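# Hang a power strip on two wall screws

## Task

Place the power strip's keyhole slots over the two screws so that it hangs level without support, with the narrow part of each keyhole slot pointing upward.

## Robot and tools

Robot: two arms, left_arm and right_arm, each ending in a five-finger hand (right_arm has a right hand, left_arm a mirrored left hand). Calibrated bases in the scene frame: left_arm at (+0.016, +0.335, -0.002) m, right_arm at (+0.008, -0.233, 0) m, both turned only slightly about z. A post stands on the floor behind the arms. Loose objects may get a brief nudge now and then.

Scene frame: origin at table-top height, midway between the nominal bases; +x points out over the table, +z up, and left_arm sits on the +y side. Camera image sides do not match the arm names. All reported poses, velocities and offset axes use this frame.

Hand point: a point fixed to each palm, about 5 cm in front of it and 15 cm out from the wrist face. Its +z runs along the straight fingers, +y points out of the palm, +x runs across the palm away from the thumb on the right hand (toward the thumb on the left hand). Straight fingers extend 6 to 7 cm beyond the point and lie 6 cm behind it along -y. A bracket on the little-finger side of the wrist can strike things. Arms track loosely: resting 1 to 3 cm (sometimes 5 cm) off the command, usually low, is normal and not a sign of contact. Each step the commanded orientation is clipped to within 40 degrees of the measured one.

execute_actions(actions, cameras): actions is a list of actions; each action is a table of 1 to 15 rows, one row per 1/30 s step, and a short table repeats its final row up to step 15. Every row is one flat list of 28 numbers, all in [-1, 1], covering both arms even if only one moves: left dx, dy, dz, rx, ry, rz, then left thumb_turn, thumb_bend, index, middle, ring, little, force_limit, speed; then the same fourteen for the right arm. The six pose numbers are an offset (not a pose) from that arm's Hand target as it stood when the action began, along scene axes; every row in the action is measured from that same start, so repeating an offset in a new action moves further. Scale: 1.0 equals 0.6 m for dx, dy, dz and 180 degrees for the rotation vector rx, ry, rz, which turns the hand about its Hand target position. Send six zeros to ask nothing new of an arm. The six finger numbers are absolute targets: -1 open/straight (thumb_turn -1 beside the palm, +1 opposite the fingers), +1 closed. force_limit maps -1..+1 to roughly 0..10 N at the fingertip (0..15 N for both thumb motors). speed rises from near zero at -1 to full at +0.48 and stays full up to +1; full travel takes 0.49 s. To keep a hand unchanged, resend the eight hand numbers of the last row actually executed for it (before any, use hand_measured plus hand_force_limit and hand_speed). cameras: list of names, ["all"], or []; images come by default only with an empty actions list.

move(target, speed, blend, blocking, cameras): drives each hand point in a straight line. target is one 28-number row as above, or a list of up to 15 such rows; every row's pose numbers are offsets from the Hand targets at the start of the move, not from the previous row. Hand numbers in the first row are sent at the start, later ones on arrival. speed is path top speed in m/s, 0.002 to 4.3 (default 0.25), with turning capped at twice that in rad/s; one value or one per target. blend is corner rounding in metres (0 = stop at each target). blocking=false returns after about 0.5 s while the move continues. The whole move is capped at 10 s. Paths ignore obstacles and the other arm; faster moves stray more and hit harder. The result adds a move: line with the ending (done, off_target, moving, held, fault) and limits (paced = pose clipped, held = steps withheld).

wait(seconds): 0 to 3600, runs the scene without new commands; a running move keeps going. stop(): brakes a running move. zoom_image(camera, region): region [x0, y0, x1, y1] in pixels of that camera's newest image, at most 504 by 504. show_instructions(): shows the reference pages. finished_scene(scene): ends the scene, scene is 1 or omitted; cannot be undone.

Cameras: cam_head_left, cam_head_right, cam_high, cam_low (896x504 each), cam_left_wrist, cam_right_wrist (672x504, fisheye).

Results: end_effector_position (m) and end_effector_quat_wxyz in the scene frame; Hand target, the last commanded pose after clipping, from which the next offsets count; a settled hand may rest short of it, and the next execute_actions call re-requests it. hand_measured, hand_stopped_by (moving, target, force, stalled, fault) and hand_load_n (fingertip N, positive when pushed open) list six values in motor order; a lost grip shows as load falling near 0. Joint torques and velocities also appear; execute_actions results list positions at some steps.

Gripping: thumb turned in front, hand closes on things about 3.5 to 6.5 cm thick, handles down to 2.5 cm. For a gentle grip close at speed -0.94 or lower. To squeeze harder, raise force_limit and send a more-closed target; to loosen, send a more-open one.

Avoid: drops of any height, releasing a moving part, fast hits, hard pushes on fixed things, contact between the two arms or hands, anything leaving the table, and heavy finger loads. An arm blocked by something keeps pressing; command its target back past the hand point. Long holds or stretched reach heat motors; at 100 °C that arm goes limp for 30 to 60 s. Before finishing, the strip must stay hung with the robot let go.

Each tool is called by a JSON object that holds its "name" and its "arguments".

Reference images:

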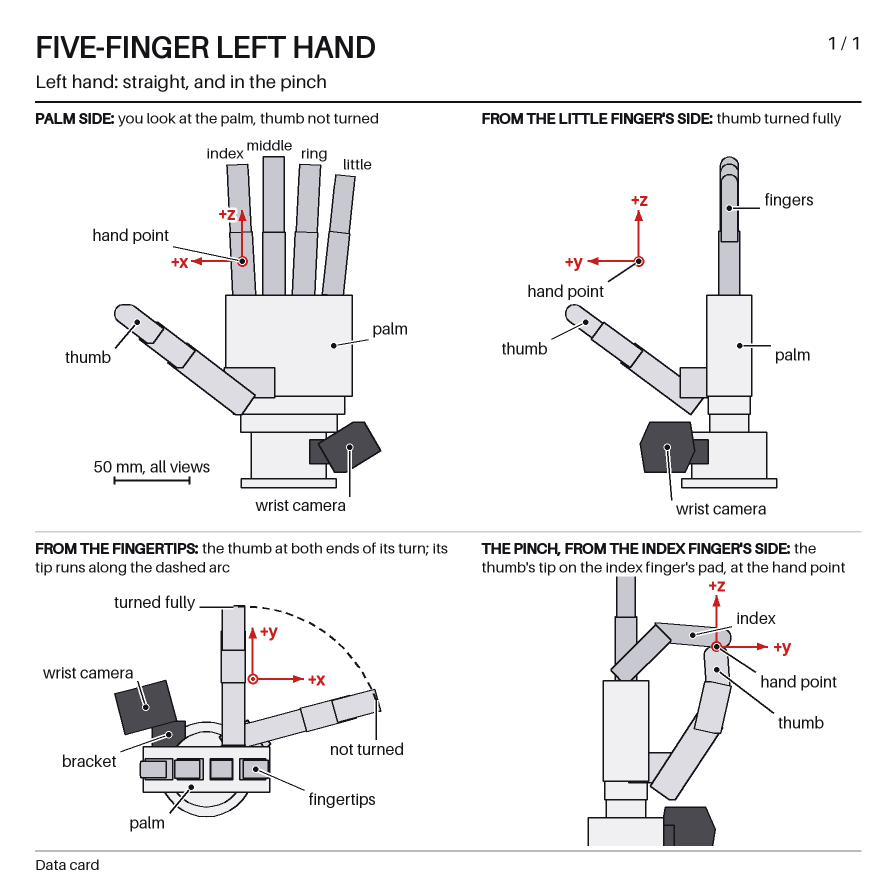

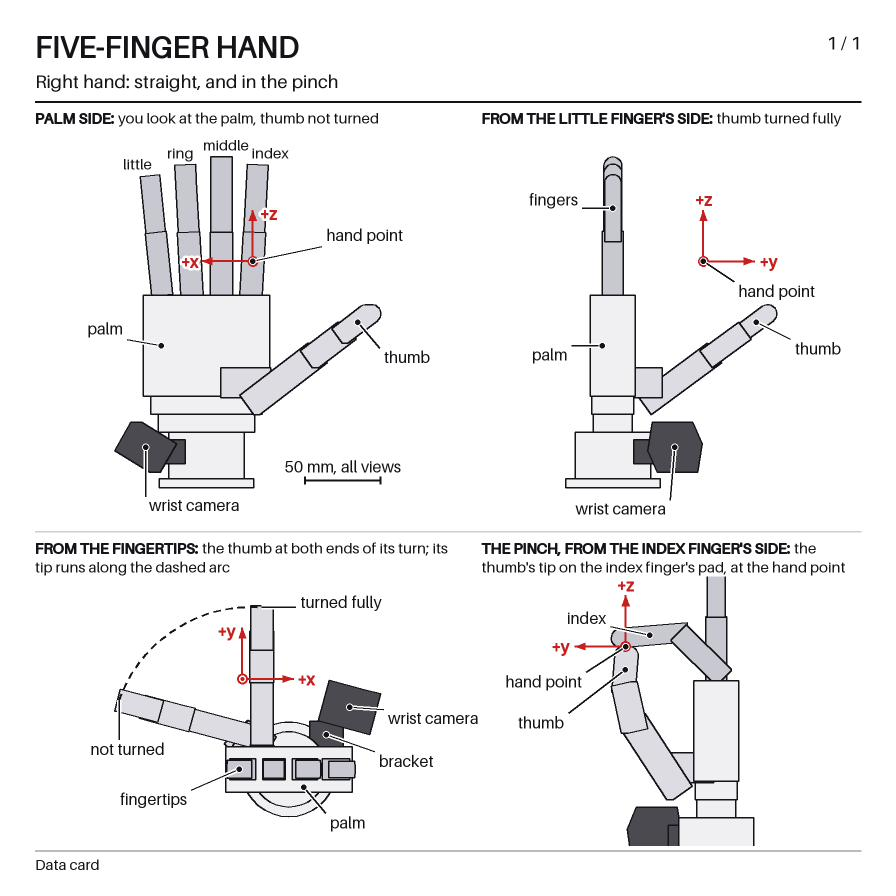

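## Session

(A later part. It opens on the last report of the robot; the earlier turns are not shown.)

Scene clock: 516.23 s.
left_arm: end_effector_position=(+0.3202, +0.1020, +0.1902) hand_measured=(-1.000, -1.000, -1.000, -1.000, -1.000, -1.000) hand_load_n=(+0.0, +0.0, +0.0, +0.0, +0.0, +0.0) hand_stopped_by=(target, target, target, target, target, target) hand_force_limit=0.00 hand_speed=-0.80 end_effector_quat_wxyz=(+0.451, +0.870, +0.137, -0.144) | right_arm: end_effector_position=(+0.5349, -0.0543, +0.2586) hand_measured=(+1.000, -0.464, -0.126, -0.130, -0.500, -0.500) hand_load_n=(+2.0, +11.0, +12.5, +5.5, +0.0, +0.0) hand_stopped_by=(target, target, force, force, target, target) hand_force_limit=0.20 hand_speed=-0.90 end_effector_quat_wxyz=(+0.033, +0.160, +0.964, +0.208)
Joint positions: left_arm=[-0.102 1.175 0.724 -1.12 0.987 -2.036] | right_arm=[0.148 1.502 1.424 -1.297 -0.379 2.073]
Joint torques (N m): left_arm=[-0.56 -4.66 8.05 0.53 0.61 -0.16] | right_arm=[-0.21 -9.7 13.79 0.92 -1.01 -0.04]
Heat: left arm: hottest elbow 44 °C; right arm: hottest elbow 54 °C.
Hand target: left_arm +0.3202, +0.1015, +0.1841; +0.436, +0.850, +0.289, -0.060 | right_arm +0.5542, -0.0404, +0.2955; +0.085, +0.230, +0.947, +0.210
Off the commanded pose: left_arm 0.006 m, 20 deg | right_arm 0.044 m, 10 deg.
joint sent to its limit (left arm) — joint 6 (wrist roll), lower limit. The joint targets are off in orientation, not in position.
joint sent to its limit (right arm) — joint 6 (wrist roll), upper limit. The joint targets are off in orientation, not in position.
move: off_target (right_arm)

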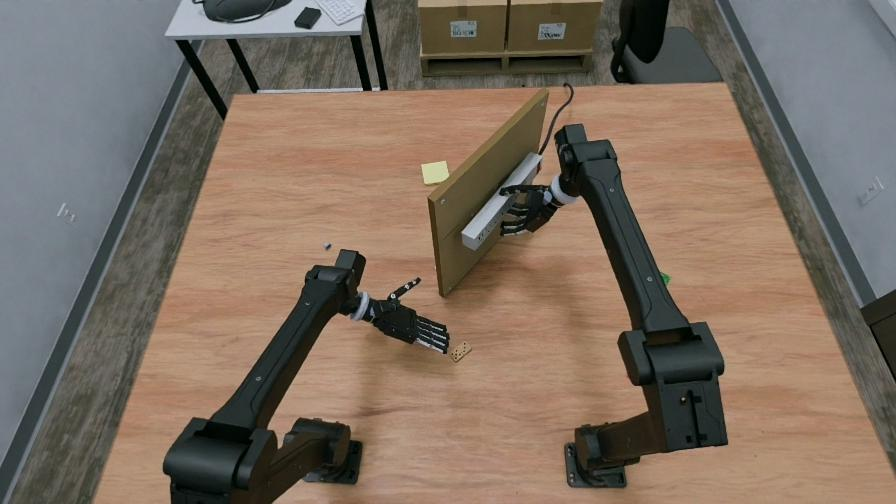

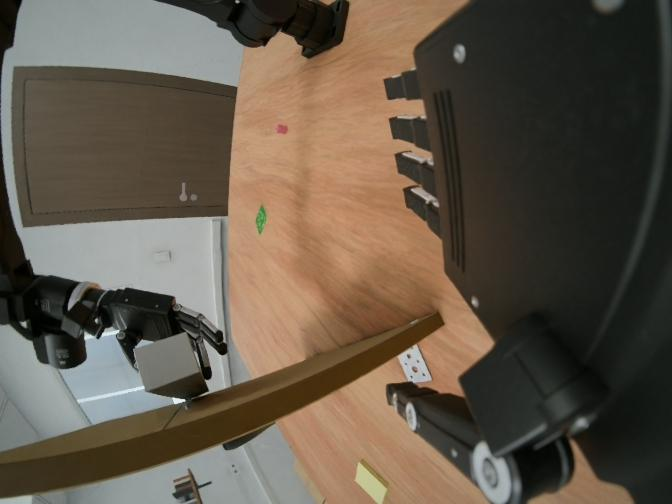

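{"name": "execute_actions", "arguments": {"actions": [], "cameras": ["cam_head_left","cam_left_wrist"]}}

Scene clock: 518.53 s.
left_arm: end_effector_position=(+0.3202, +0.1020, +0.1902) hand_measured=(-1.000, -1.000, -1.000, -1.000, -1.000, -1.000) hand_load_n=(+0.0, +0.0, +0.0, +0.0, +0.0, +0.0) hand_stopped_by=(target, target, target, target, target, target) hand_force_limit=0.00 hand_speed=-0.80 end_effector_quat_wxyz=(+0.451, +0.870, +0.137, -0.144) | right_arm: end_effector_position=(+0.5349, -0.0543, +0.2586) hand_measured=(+1.000, -0.464, -0.126, -0.130, -0.500, -0.500) hand_load_n=(+2.0, +11.0, +12.5, +5.5, +0.0, +0.0) hand_stopped_by=(target, target, force, force, target, target) hand_force_limit=0.20 hand_speed=-0.90 end_effector_quat_wxyz=(+0.033, +0.160, +0.964, +0.208)
Joint positions: left_arm=[-0.102 1.175 0.724 -1.12 0.987 -2.036] | right_arm=[0.148 1.502 1.424 -1.297 -0.379 2.073]
Joint velocities: within noise
Joint torques (N m): left_arm=[-0.26 -4.95 7.99 0.59 0.6 -0.13] | right_arm=[-0.09 -9.52 13.76 0.91 -1 -0.06]
Heat: left arm: hottest elbow 44 °C; right arm: hottest elbow 53 °C.
Hand target: left_arm +0.3202, +0.1015, +0.1841; +0.436, +0.850, +0.289, -0.060 | right_arm +0.5542, -0.0404, +0.2955; +0.085, +0.230, +0.947, +0.210
Off the commanded pose: left_arm 0.006 m, 20 deg | right_arm 0.044 m, 10 deg.
Images, in order (width x height): cam_head_left 896x504, cam_left_wrist 672x504.

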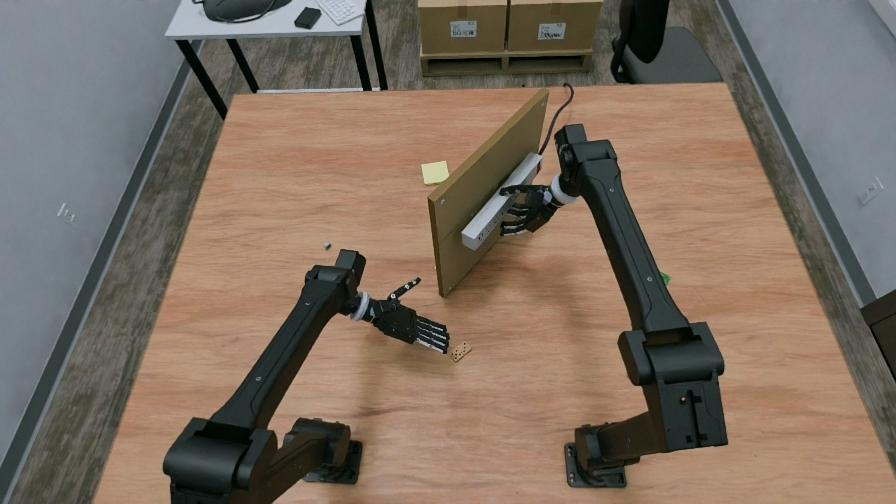

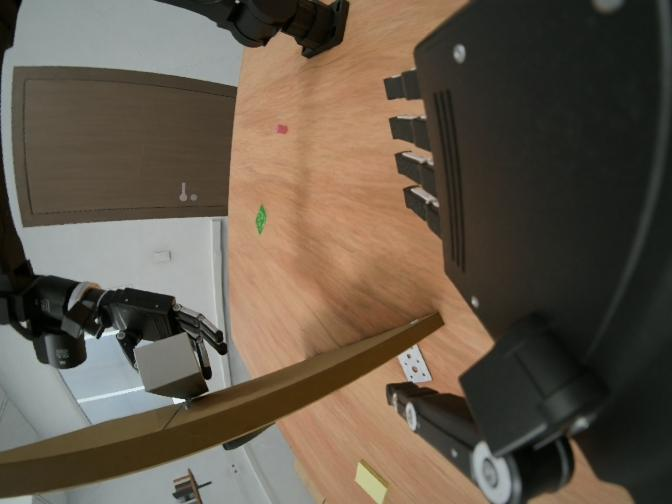

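{"name": "move", "arguments": {"target": [[0,0,0,0,0,0,-1,-1,-1,-1,-1,-1,0,-0.8,-0.0392,-0.0433,0,0,0,0,1,-0.46,0.05,0.1,-0.5,-0.5,0.2,-0.9],[0,0,0,0,0,0,-1,-1,-1,-1,-1,-1,0,-0.8,-0.0392,-0.0433,-0.075,0,0,0,1,-0.46,0.05,0.1,-0.5,-0.5,0.2,-0.9],[0,0,0,0,0,0,-1,-1,-1,-1,-1,-1,0,-0.8,-0.0392,-0.0433,0.005,0,0,0,1,-0.46,0.05,0.1,-0.5,-0.5,0.2,-0.9],[0,0,0,0,0,0,-1,-1,-1,-1,-1,-1,0,-0.8,-0.0020,0.0017,0.005,0,0,0,1,-0.46,0.05,0.1,-0.5,-0.5,0.2,-0.9]], "speed": 0.06, "cameras": ["cam_head_left","cam_left_wrist"]}}

Scene clock: 525.77 s.
left_arm: end_effector_position=(+0.3202, +0.1020, +0.1902) hand_measured=(-1.000, -1.000, -1.000, -1.000, -1.000, -1.000) hand_load_n=(+0.0, +0.0, +0.5, +0.0, +0.0, +0.0) hand_stopped_by=(target, target, target, target, target, target) hand_force_limit=0.00 hand_speed=-0.80 end_effector_quat_wxyz=(+0.451, +0.870, +0.137, -0.144) | right_arm: end_effector_position=(+0.5341, -0.0533, +0.2610) hand_measured=(+1.000, -0.464, -0.126, -0.130, -0.500, -0.500) hand_load_n=(+2.0, +11.0, +13.0, +5.0, +0.0, +0.5) hand_stopped_by=(target, target, force, force, target, target) hand_force_limit=0.20 hand_speed=-0.90 end_effector_quat_wxyz=(+0.032, +0.160, +0.964, +0.208)
Joint positions: left_arm=[-0.102 1.175 0.724 -1.12 0.987 -2.036] | right_arm=[0.15 1.501 1.43 -1.304 -0.38 2.073]
Joint torques (N m): left_arm=[-0.21 -4.84 8.05 0.53 0.59 -0.16] | right_arm=[-0.26 -9.82 13.75 0.9 -0.99 -0.05]
Heat: left arm: hottest elbow 44 °C; right arm: hottest elbow 52 °C.
Hand target: left_arm +0.3202, +0.1015, +0.1841; +0.436, +0.850, +0.289, -0.060 | right_arm +0.5530, -0.0394, +0.2985; +0.085, +0.230, +0.947, +0.210
Off the commanded pose: left_arm 0.006 m, 20 deg | right_arm 0.044 m, 10 deg.
joint sent to its limit (left arm) — joint 6 (wrist roll), lower limit. The joint targets are off in orientation, not in position.
joint sent to its limit (right arm) — joint 6 (wrist roll), upper limit. The joint targets are off in orientation, not in position.
move: off_target (right_arm)

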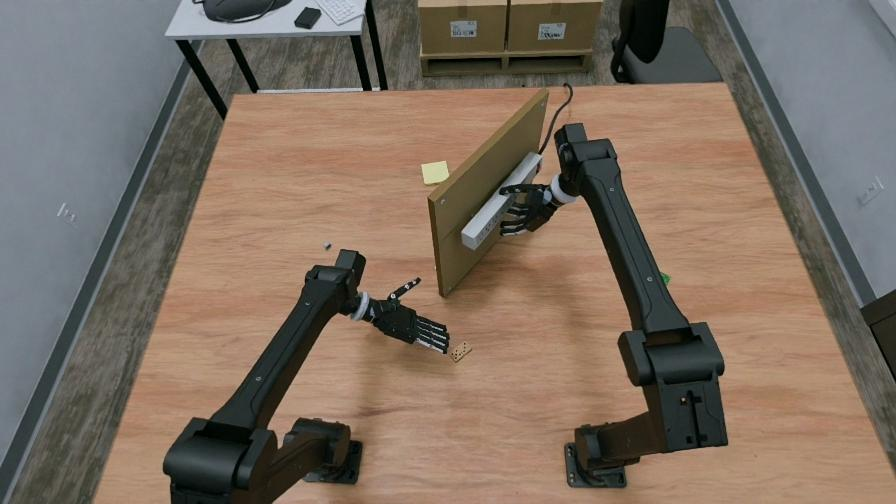

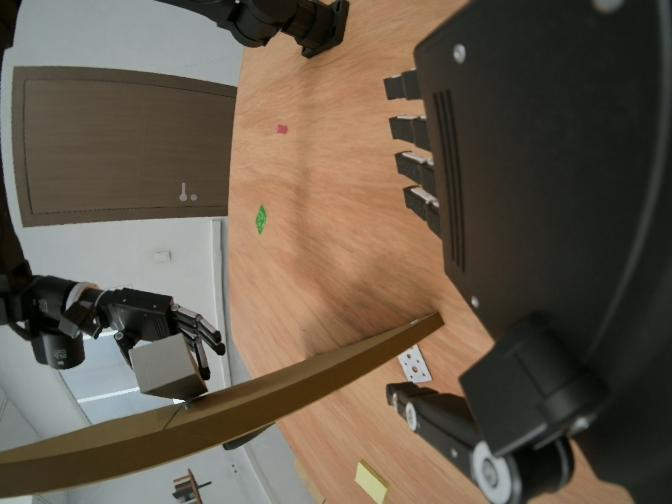

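{"name": "zoom_image", "arguments": {"camera": "cam_left_wrist", "region": [120, 330, 240, 430]}}

{"name": "zoom_image", "arguments": {"camera": "cam_head_left", "region": [450, 140, 550, 260]}}

Scaled by 4.200 from the camera's image (finer frame: 960x720).

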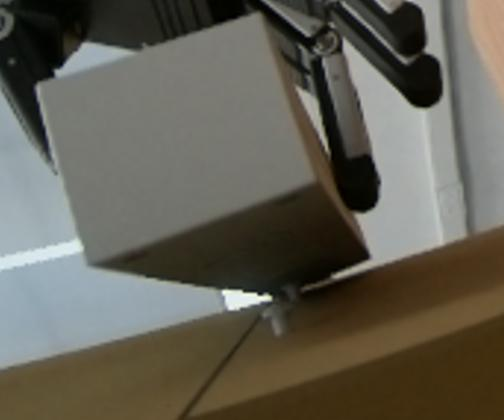

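Scaled by 4.200 from the camera's image (finer frame: 1280x720).

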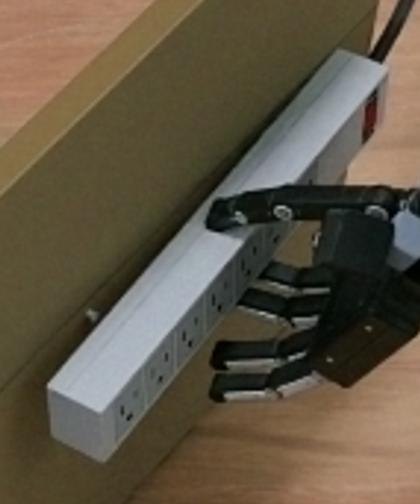

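{"name": "move", "arguments": {"target": [0,0,0,0,0,0,-1,-1,-1,-1,-1,-1,0,-0.8,0.0212,0.0257,0,0,0,0,1,-0.46,0.05,0.1,-0.5,-0.5,0.2,-0.9], "speed": 0.04, "cameras": ["cam_head_left","cam_left_wrist"]}}

{"name": "zoom_image", "arguments": {"camera": "cam_left_wrist", "region": [120, 330, 240, 430]}}

{"name": "zoom_image", "arguments": {"camera": "cam_head_left", "region": [450, 140, 550, 260]}}

Scene clock: 529.13 s.
left_arm: end_effector_position=(+0.3202, +0.1020, +0.1902) hand_measured=(-1.000, -1.000, -1.000, -1.000, -1.000, -1.000) hand_load_n=(+0.0, +0.0, +0.0, +0.0, +0.0, +0.0) hand_stopped_by=(target, target, target, target, target, target) hand_force_limit=0.00 hand_speed=-0.80 end_effector_quat_wxyz=(+0.451, +0.870, +0.137, -0.144) | right_arm: end_effector_position=(+0.5391, -0.0477, +0.2604) hand_measured=(+1.000, -0.464, -0.126, -0.130, -0.500, -0.500) hand_load_n=(+0.0, +10.5, +12.5, +6.0, +0.0, +0.0) hand_stopped_by=(target, target, force, force, target, target) hand_force_limit=0.20 hand_speed=-0.90 end_effector_quat_wxyz=(+0.022, +0.157, +0.966, +0.206)
Joint positions: left_arm=[-0.102 1.175 0.724 -1.12 0.987 -2.036] | right_arm=[0.159 1.529 1.465 -1.33 -0.38 2.073]
Joint torques (N m): left_arm=[-0.67 -5.01 8.08 0.49 0.59 -0.14] | right_arm=[0.79 -9.23 14.6 1.78 -1.17 -0.06]
Heat: left arm: hottest elbow 44 °C; right arm: hottest elbow 52 °C.
Hand target: left_arm +0.3202, +0.1015, +0.1841; +0.436, +0.850, +0.289, -0.060 | right_arm +0.5658, -0.0239, +0.2985; +0.085, +0.230, +0.947, +0.210
Off the commanded pose: left_arm 0.006 m, 20 deg | right_arm 0.052 m, 11 deg.
joint sent to its limit (left arm) — joint 6 (wrist roll), lower limit. The joint targets are off in orientation, not in position.
joint sent to its limit (right arm) — joint 6 (wrist roll), upper limit. The joint targets are off in position and orientation.
move: off_target (right_arm)

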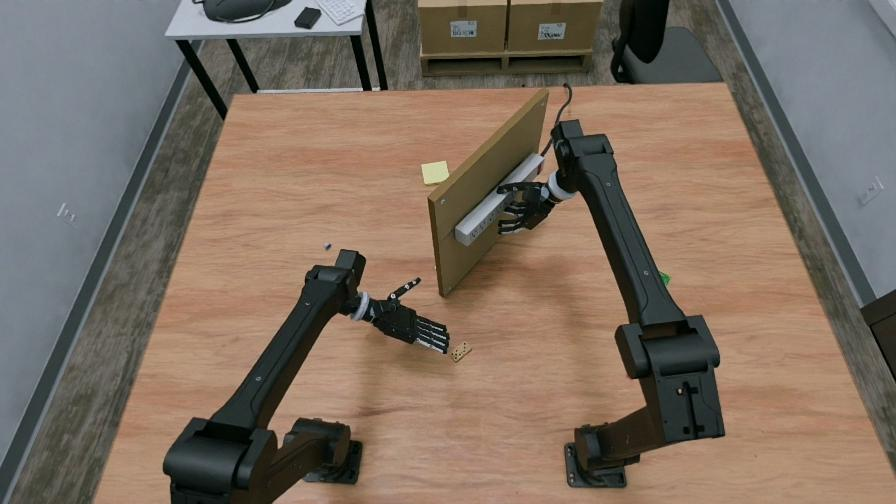

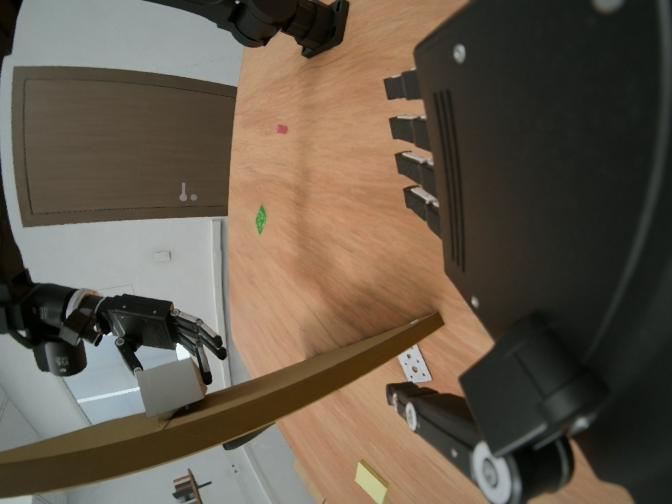

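Scaled by 4.200 from the camera's image (finer frame: 960x720).

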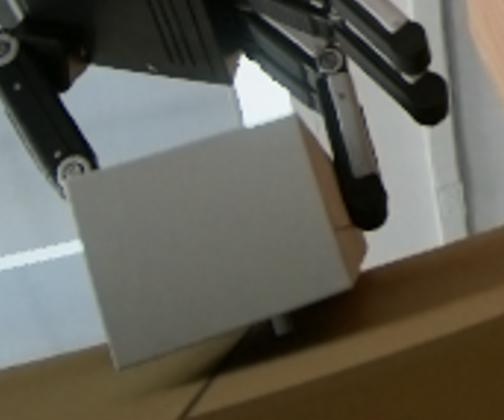

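Scaled by 4.200 from the camera's image (finer frame: 1280x720).

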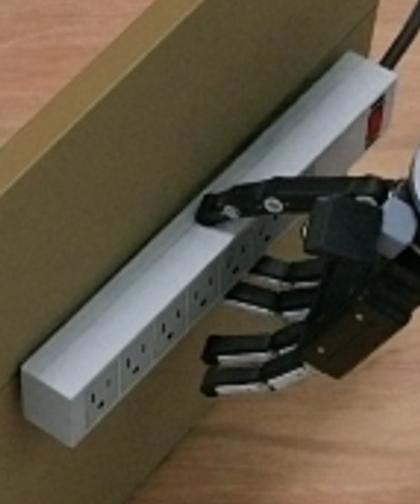

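{"name": "execute_actions", "arguments": {"actions": [], "cameras": ["all"]}}

{"name": "zoom_image", "arguments": {"camera": "cam_head_right", "region": [400, 140, 520, 260]}}

{"name": "zoom_image", "arguments": {"camera": "cam_head_left", "region": [440, 200, 500, 250]}}

{"name": "zoom_image", "arguments": {"camera": "cam_head_left", "region": [500, 135, 560, 185]}}

Scene clock: 532.13 s.
left_arm: end_effector_position=(+0.3202, +0.1020, +0.1902) hand_measured=(-1.000, -1.000, -1.000, -1.000, -1.000, -1.000) hand_load_n=(+0.0, +0.0, +0.0, +0.0, +0.0, +0.0) hand_stopped_by=(target, target, target, target, target, target) hand_force_limit=0.00 hand_speed=-0.80 end_effector_quat_wxyz=(+0.451, +0.870, +0.137, -0.144) | right_arm: end_effector_position=(+0.5391, -0.0477, +0.2604) hand_measured=(+1.000, -0.464, -0.126, -0.130, -0.500, -0.500) hand_load_n=(+0.5, +10.5, +13.0, +6.0, +0.0, +0.0) hand_stopped_by=(target, target, force, force, target, target) hand_force_limit=0.20 hand_speed=-0.90 end_effector_quat_wxyz=(+0.022, +0.157, +0.966, +0.206)
Joint positions: left_arm=[-0.102 1.175 0.724 -1.12 0.987 -2.036] | right_arm=[0.159 1.529 1.465 -1.33 -0.38 2.073]
Joint velocities: within noise
Joint torques (N m): left_arm=[-0.32 -5.01 8.06 0.49 0.61 -0.13] | right_arm=[0.73 -9.05 14.63 1.78 -1.16 -0.05]
Heat: left arm: hottest elbow 44 °C; right arm: hottest elbow 53 °C.
Hand target: left_arm +0.3202, +0.1015, +0.1841; +0.436, +0.850, +0.289, -0.060 | right_arm +0.5658, -0.0239, +0.2985; +0.085, +0.230, +0.947, +0.210
Off the commanded pose: left_arm 0.006 m, 20 deg | right_arm 0.052 m, 11 deg.

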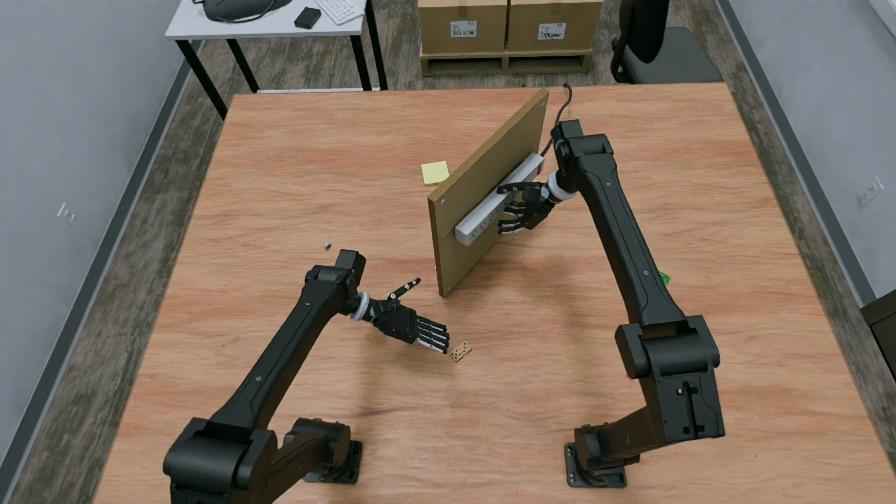

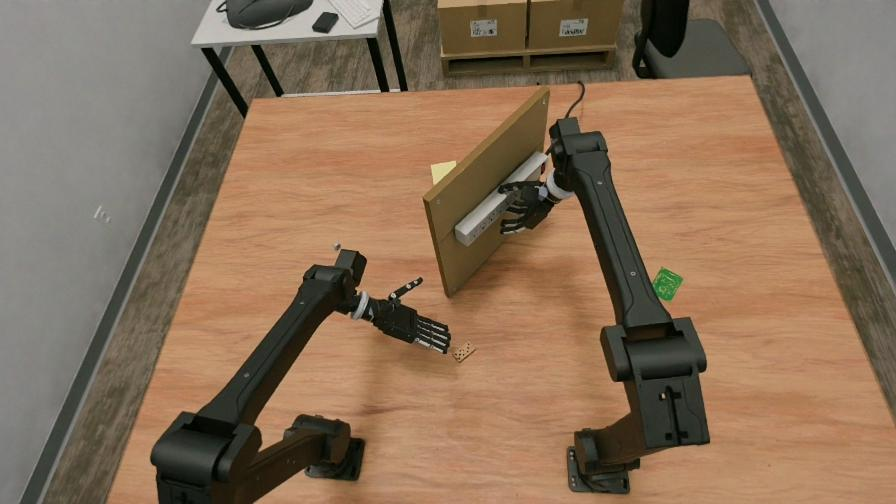

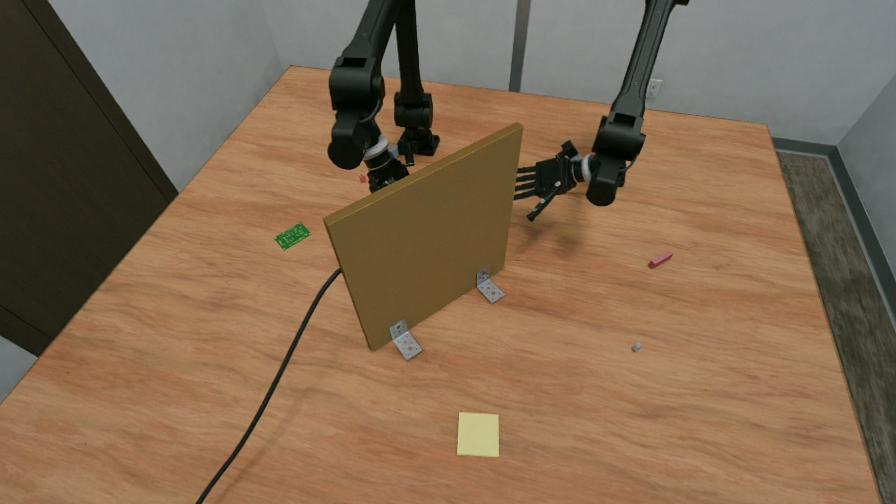

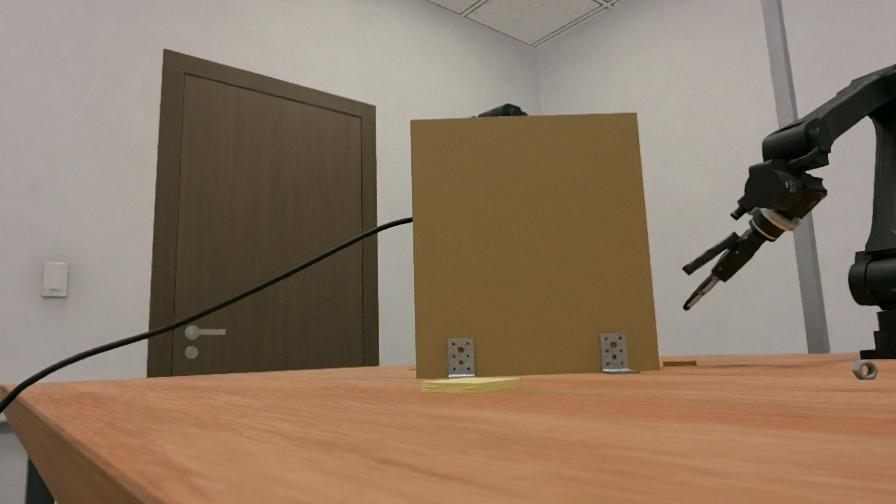

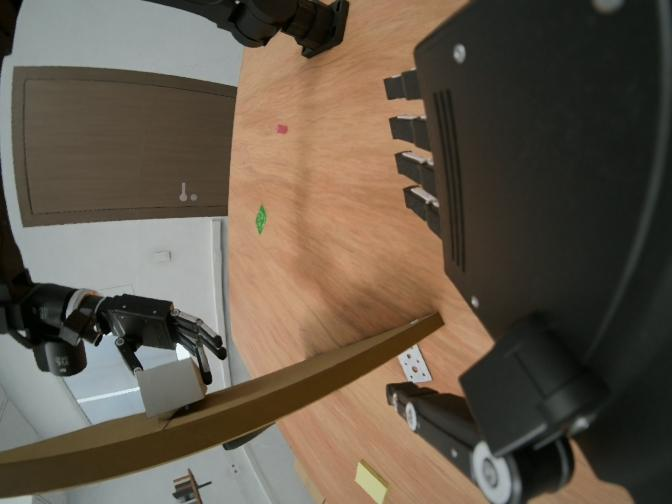

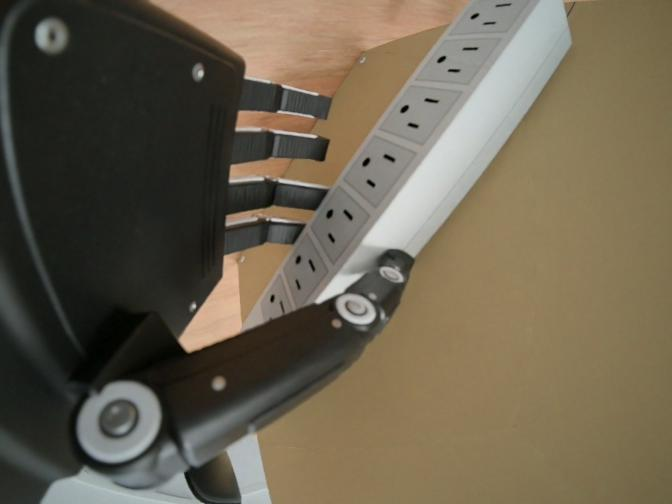

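Scaled by 4.200 from the camera's image (finer frame: 1280x720).

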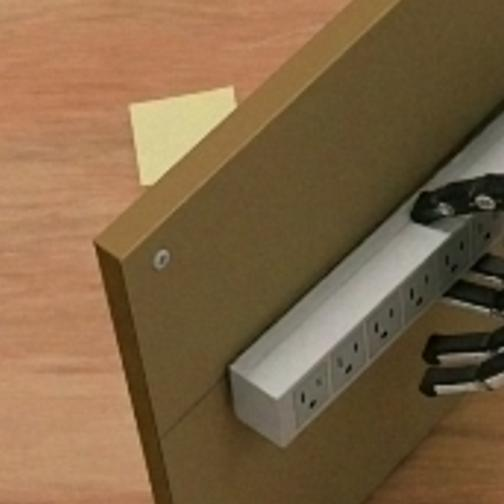

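Scaled by 8.400 from the camera's image (finer frame: 1280x720).

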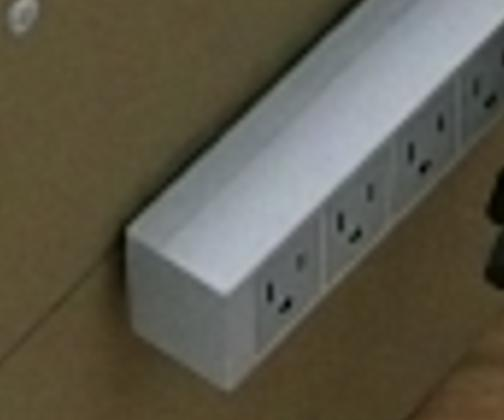

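Scaled by 8.400 from the camera's image (finer frame: 1280x720).

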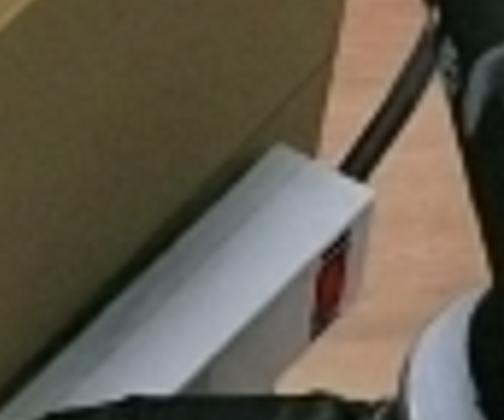

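{"name": "zoom_image", "arguments": {"camera": "cam_left_wrist", "region": [140, 380, 220, 430]}}

Scaled by 6.300 from the camera's image (finer frame: 960x720).

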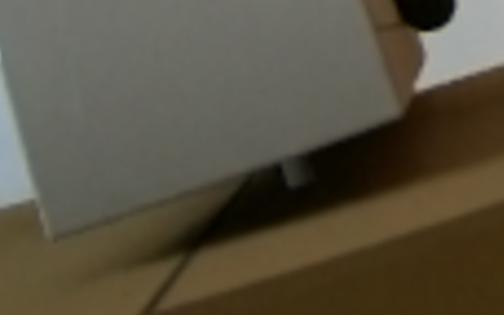

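{"name": "move", "arguments": {"target": [[0,0,0,0,0,0,-1,-1,-1,-1,-1,-1,0,-0.8,-0.0743,-0.0900,0,0,0,0,1,-0.46,0.05,0.1,-0.5,-0.5,0.2,-0.9],[0,0,0,0,0,0,-1,-1,-1,-1,-1,-1,0,-0.8,-0.0956,-0.1157,-0.1,0,0,0,1,-0.46,0.05,0.1,-0.5,-0.5,0.2,-0.9]], "speed": 0.08, "cameras": ["cam_head_left","cam_head_right","cam_left_wrist"]}}

{"name": "zoom_image", "arguments": {"camera": "cam_head_left", "region": [460, 195, 500, 235]}}

{"name": "zoom_image", "arguments": {"camera": "cam_head_left", "region": [500, 150, 540, 190]}}

{"name": "zoom_image", "arguments": {"camera": "cam_head_right", "region": [420, 140, 540, 260]}}

Scene clock: 546.20 s.
left_arm: end_effector_position=(+0.3202, +0.1020, +0.1902) hand_measured=(-1.000, -1.000, -1.000, -1.000, -1.000, -1.000) hand_load_n=(+0.0, +0.0, +0.0, +0.0, +0.0, +0.0) hand_stopped_by=(target, target, target, target, target, target) hand_force_limit=0.00 hand_speed=-0.80 end_effector_quat_wxyz=(+0.451, +0.870, +0.137, -0.144) | right_arm: end_effector_position=(+0.5071, -0.0917, +0.2230) hand_measured=(+1.000, -0.464, -0.126, -0.130, -0.500, -0.500) hand_load_n=(+1.5, +12.5, +12.0, +6.5, +0.0, +0.0) hand_stopped_by=(target, target, force, force, target, target) hand_force_limit=0.20 hand_speed=-0.90 end_effector_quat_wxyz=(+0.053, +0.189, +0.958, +0.209)
Joint positions: left_arm=[-0.102 1.175 0.724 -1.12 0.987 -2.036] | right_arm=[0.084 1.4 1.215 -1.162 -0.376 2.073]
Joint torques (N m): left_arm=[-0.56 -4.95 8.09 0.54 0.61 -0.15] | right_arm=[-1.67 -10.46 7.92 1.5 -0.8 -0.05]
Heat: left arm: hottest elbow 44 °C; right arm: hottest elbow 55 °C.
Hand target: left_arm +0.3202, +0.1015, +0.1841; +0.436, +0.850, +0.289, -0.060 | right_arm +0.5083, -0.0933, +0.2385; +0.085, +0.230, +0.947, +0.210
Off the commanded pose: left_arm 0.006 m, 20 deg | right_arm 0.016 m, 6 deg.
joint sent to its limit (left arm) — joint 6 (wrist roll), lower limit. The joint targets are off in orientation, not in position.
joint sent to its limit (right arm) — joint 6 (wrist roll), upper limit. The joint targets are off in orientation, not in position.
move: off_target (right_arm)

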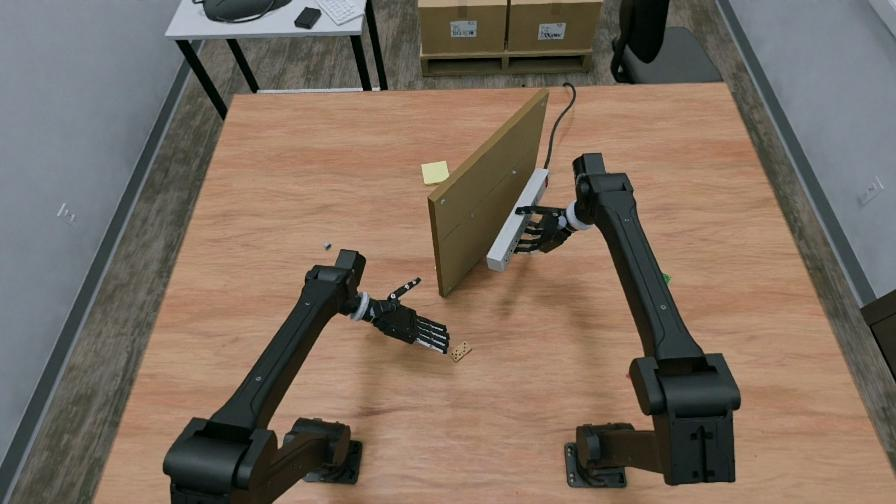

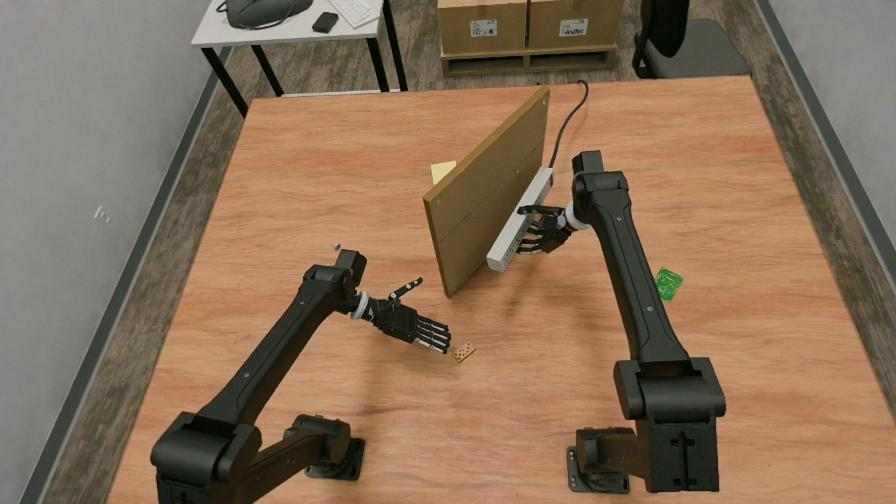

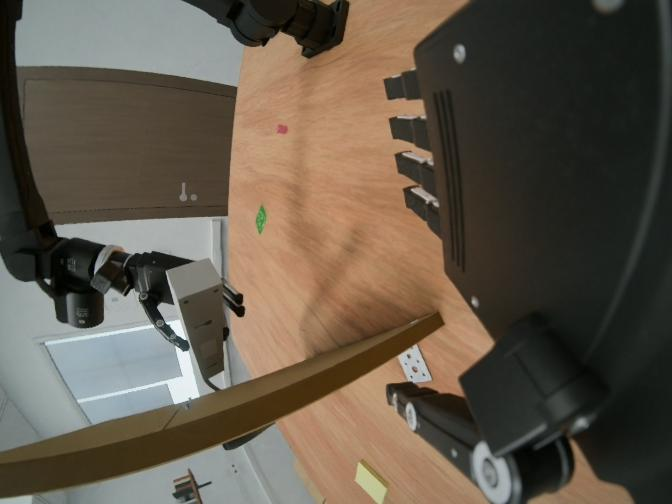

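Scaled by 12.600 from the camera's image (finer frame: 1280x720).

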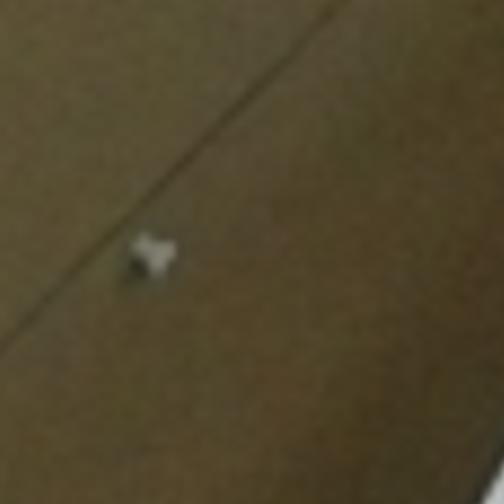

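Scaled by 12.600 from the camera's image (finer frame: 1280x720).

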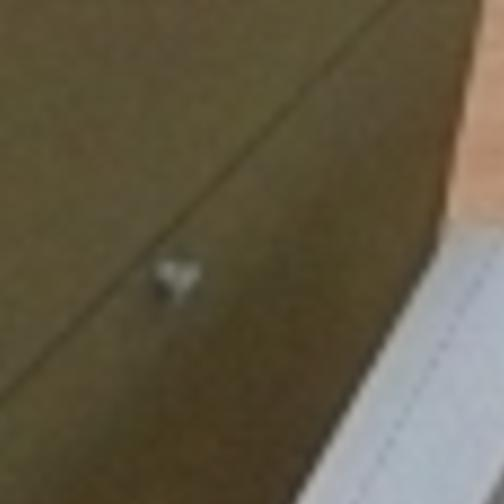

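Scaled by 4.200 from the camera's image (finer frame: 1280x720).

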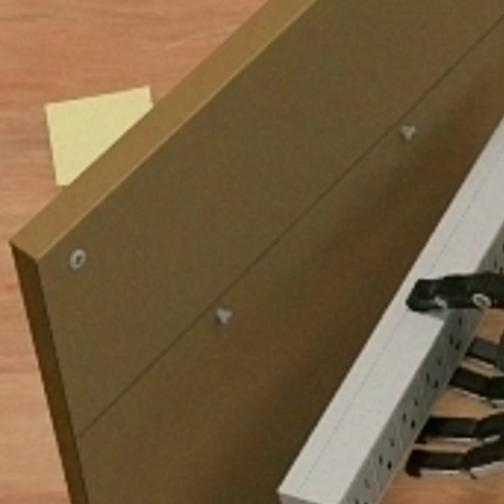

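{"name": "execute_actions", "arguments": {"actions": [], "cameras": ["cam_right_wrist","cam_head_left","cam_head_right"]}}

{"name": "zoom_image", "arguments": {"camera": "cam_right_wrist", "region": [300, 0, 672, 300]}}

{"name": "zoom_image", "arguments": {"camera": "cam_head_left", "region": [470, 160, 570, 280]}}

Scene clock: 548.30 s.
left_arm: end_effector_position=(+0.3202, +0.1020, +0.1902) hand_measured=(-1.000, -1.000, -1.000, -1.000, -1.000, -1.000) hand_load_n=(+0.0, +0.0, -0.5, +0.0, +0.0, +0.0) hand_stopped_by=(target, target, target, target, target, target) hand_force_limit=0.00 hand_speed=-0.80 end_effector_quat_wxyz=(+0.451, +0.870, +0.137, -0.144) | right_arm: end_effector_position=(+0.5071, -0.0917, +0.2230) hand_measured=(+1.000, -0.464, -0.126, -0.130, -0.500, -0.500) hand_load_n=(+1.5, +12.5, +12.0, +6.5, +0.0, +0.0) hand_stopped_by=(target, target, force, force, target, target) hand_force_limit=0.20 hand_speed=-0.90 end_effector_quat_wxyz=(+0.053, +0.189, +0.958, +0.209)
Joint positions: left_arm=[-0.102 1.175 0.724 -1.12 0.987 -2.036] | right_arm=[0.084 1.4 1.215 -1.162 -0.376 2.073]
Joint velocities: within noise
Joint torques (N m): left_arm=[-0.38 -4.95 8.03 0.57 0.59 -0.14] | right_arm=[-1.79 -10.58 7.92 1.46 -0.79 -0.06]
Heat: left arm: hottest elbow 44 °C; right arm: hottest elbow 54 °C.
Hand target: left_arm +0.3202, +0.1015, +0.1841; +0.436, +0.850, +0.289, -0.060 | right_arm +0.5083, -0.0933, +0.2385; +0.085, +0.230, +0.947, +0.210
Off the commanded pose: left_arm 0.006 m, 20 deg | right_arm 0.016 m, 6 deg.
Images, in order (width x height): cam_head_left 896x504, cam_head_right 896x504, cam_right_wrist 672x504.

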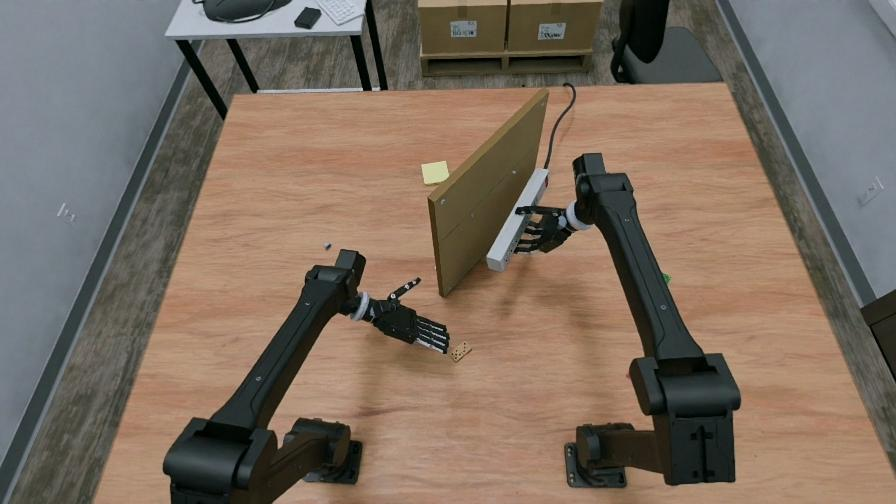

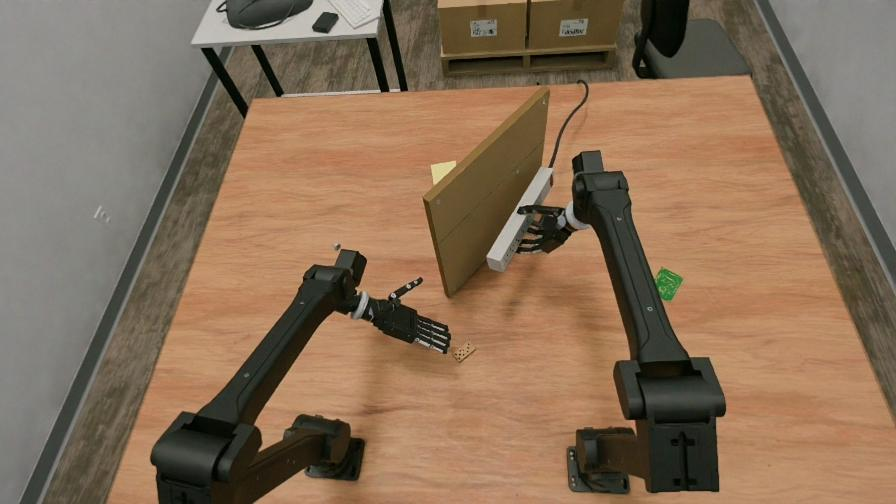

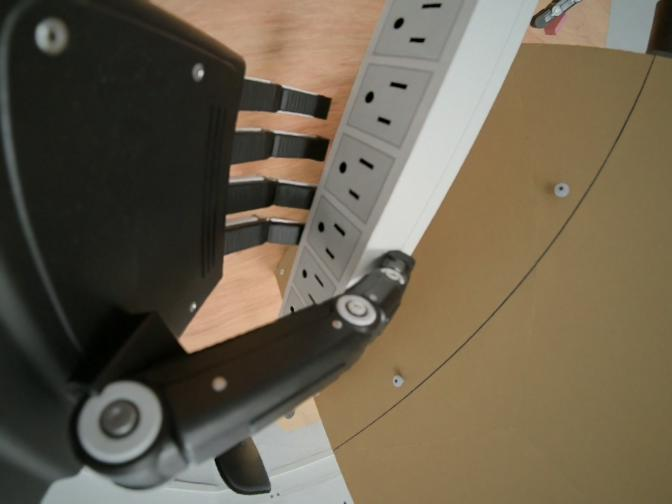

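Scaled by 1.355 from the camera's image (finer frame: 960x720).

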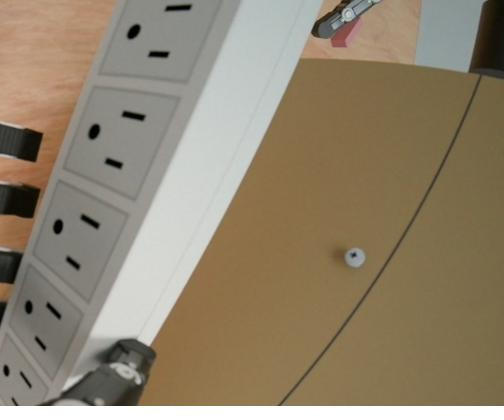

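Scaled by 4.200 from the camera's image (finer frame: 1280x720).

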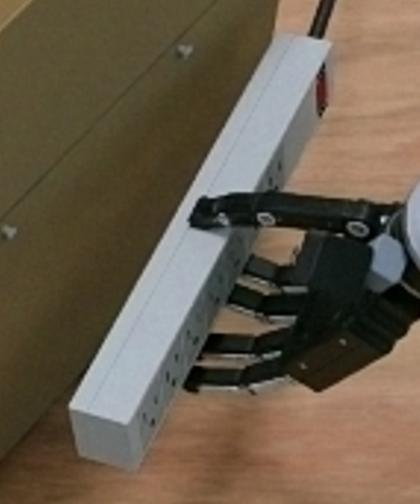

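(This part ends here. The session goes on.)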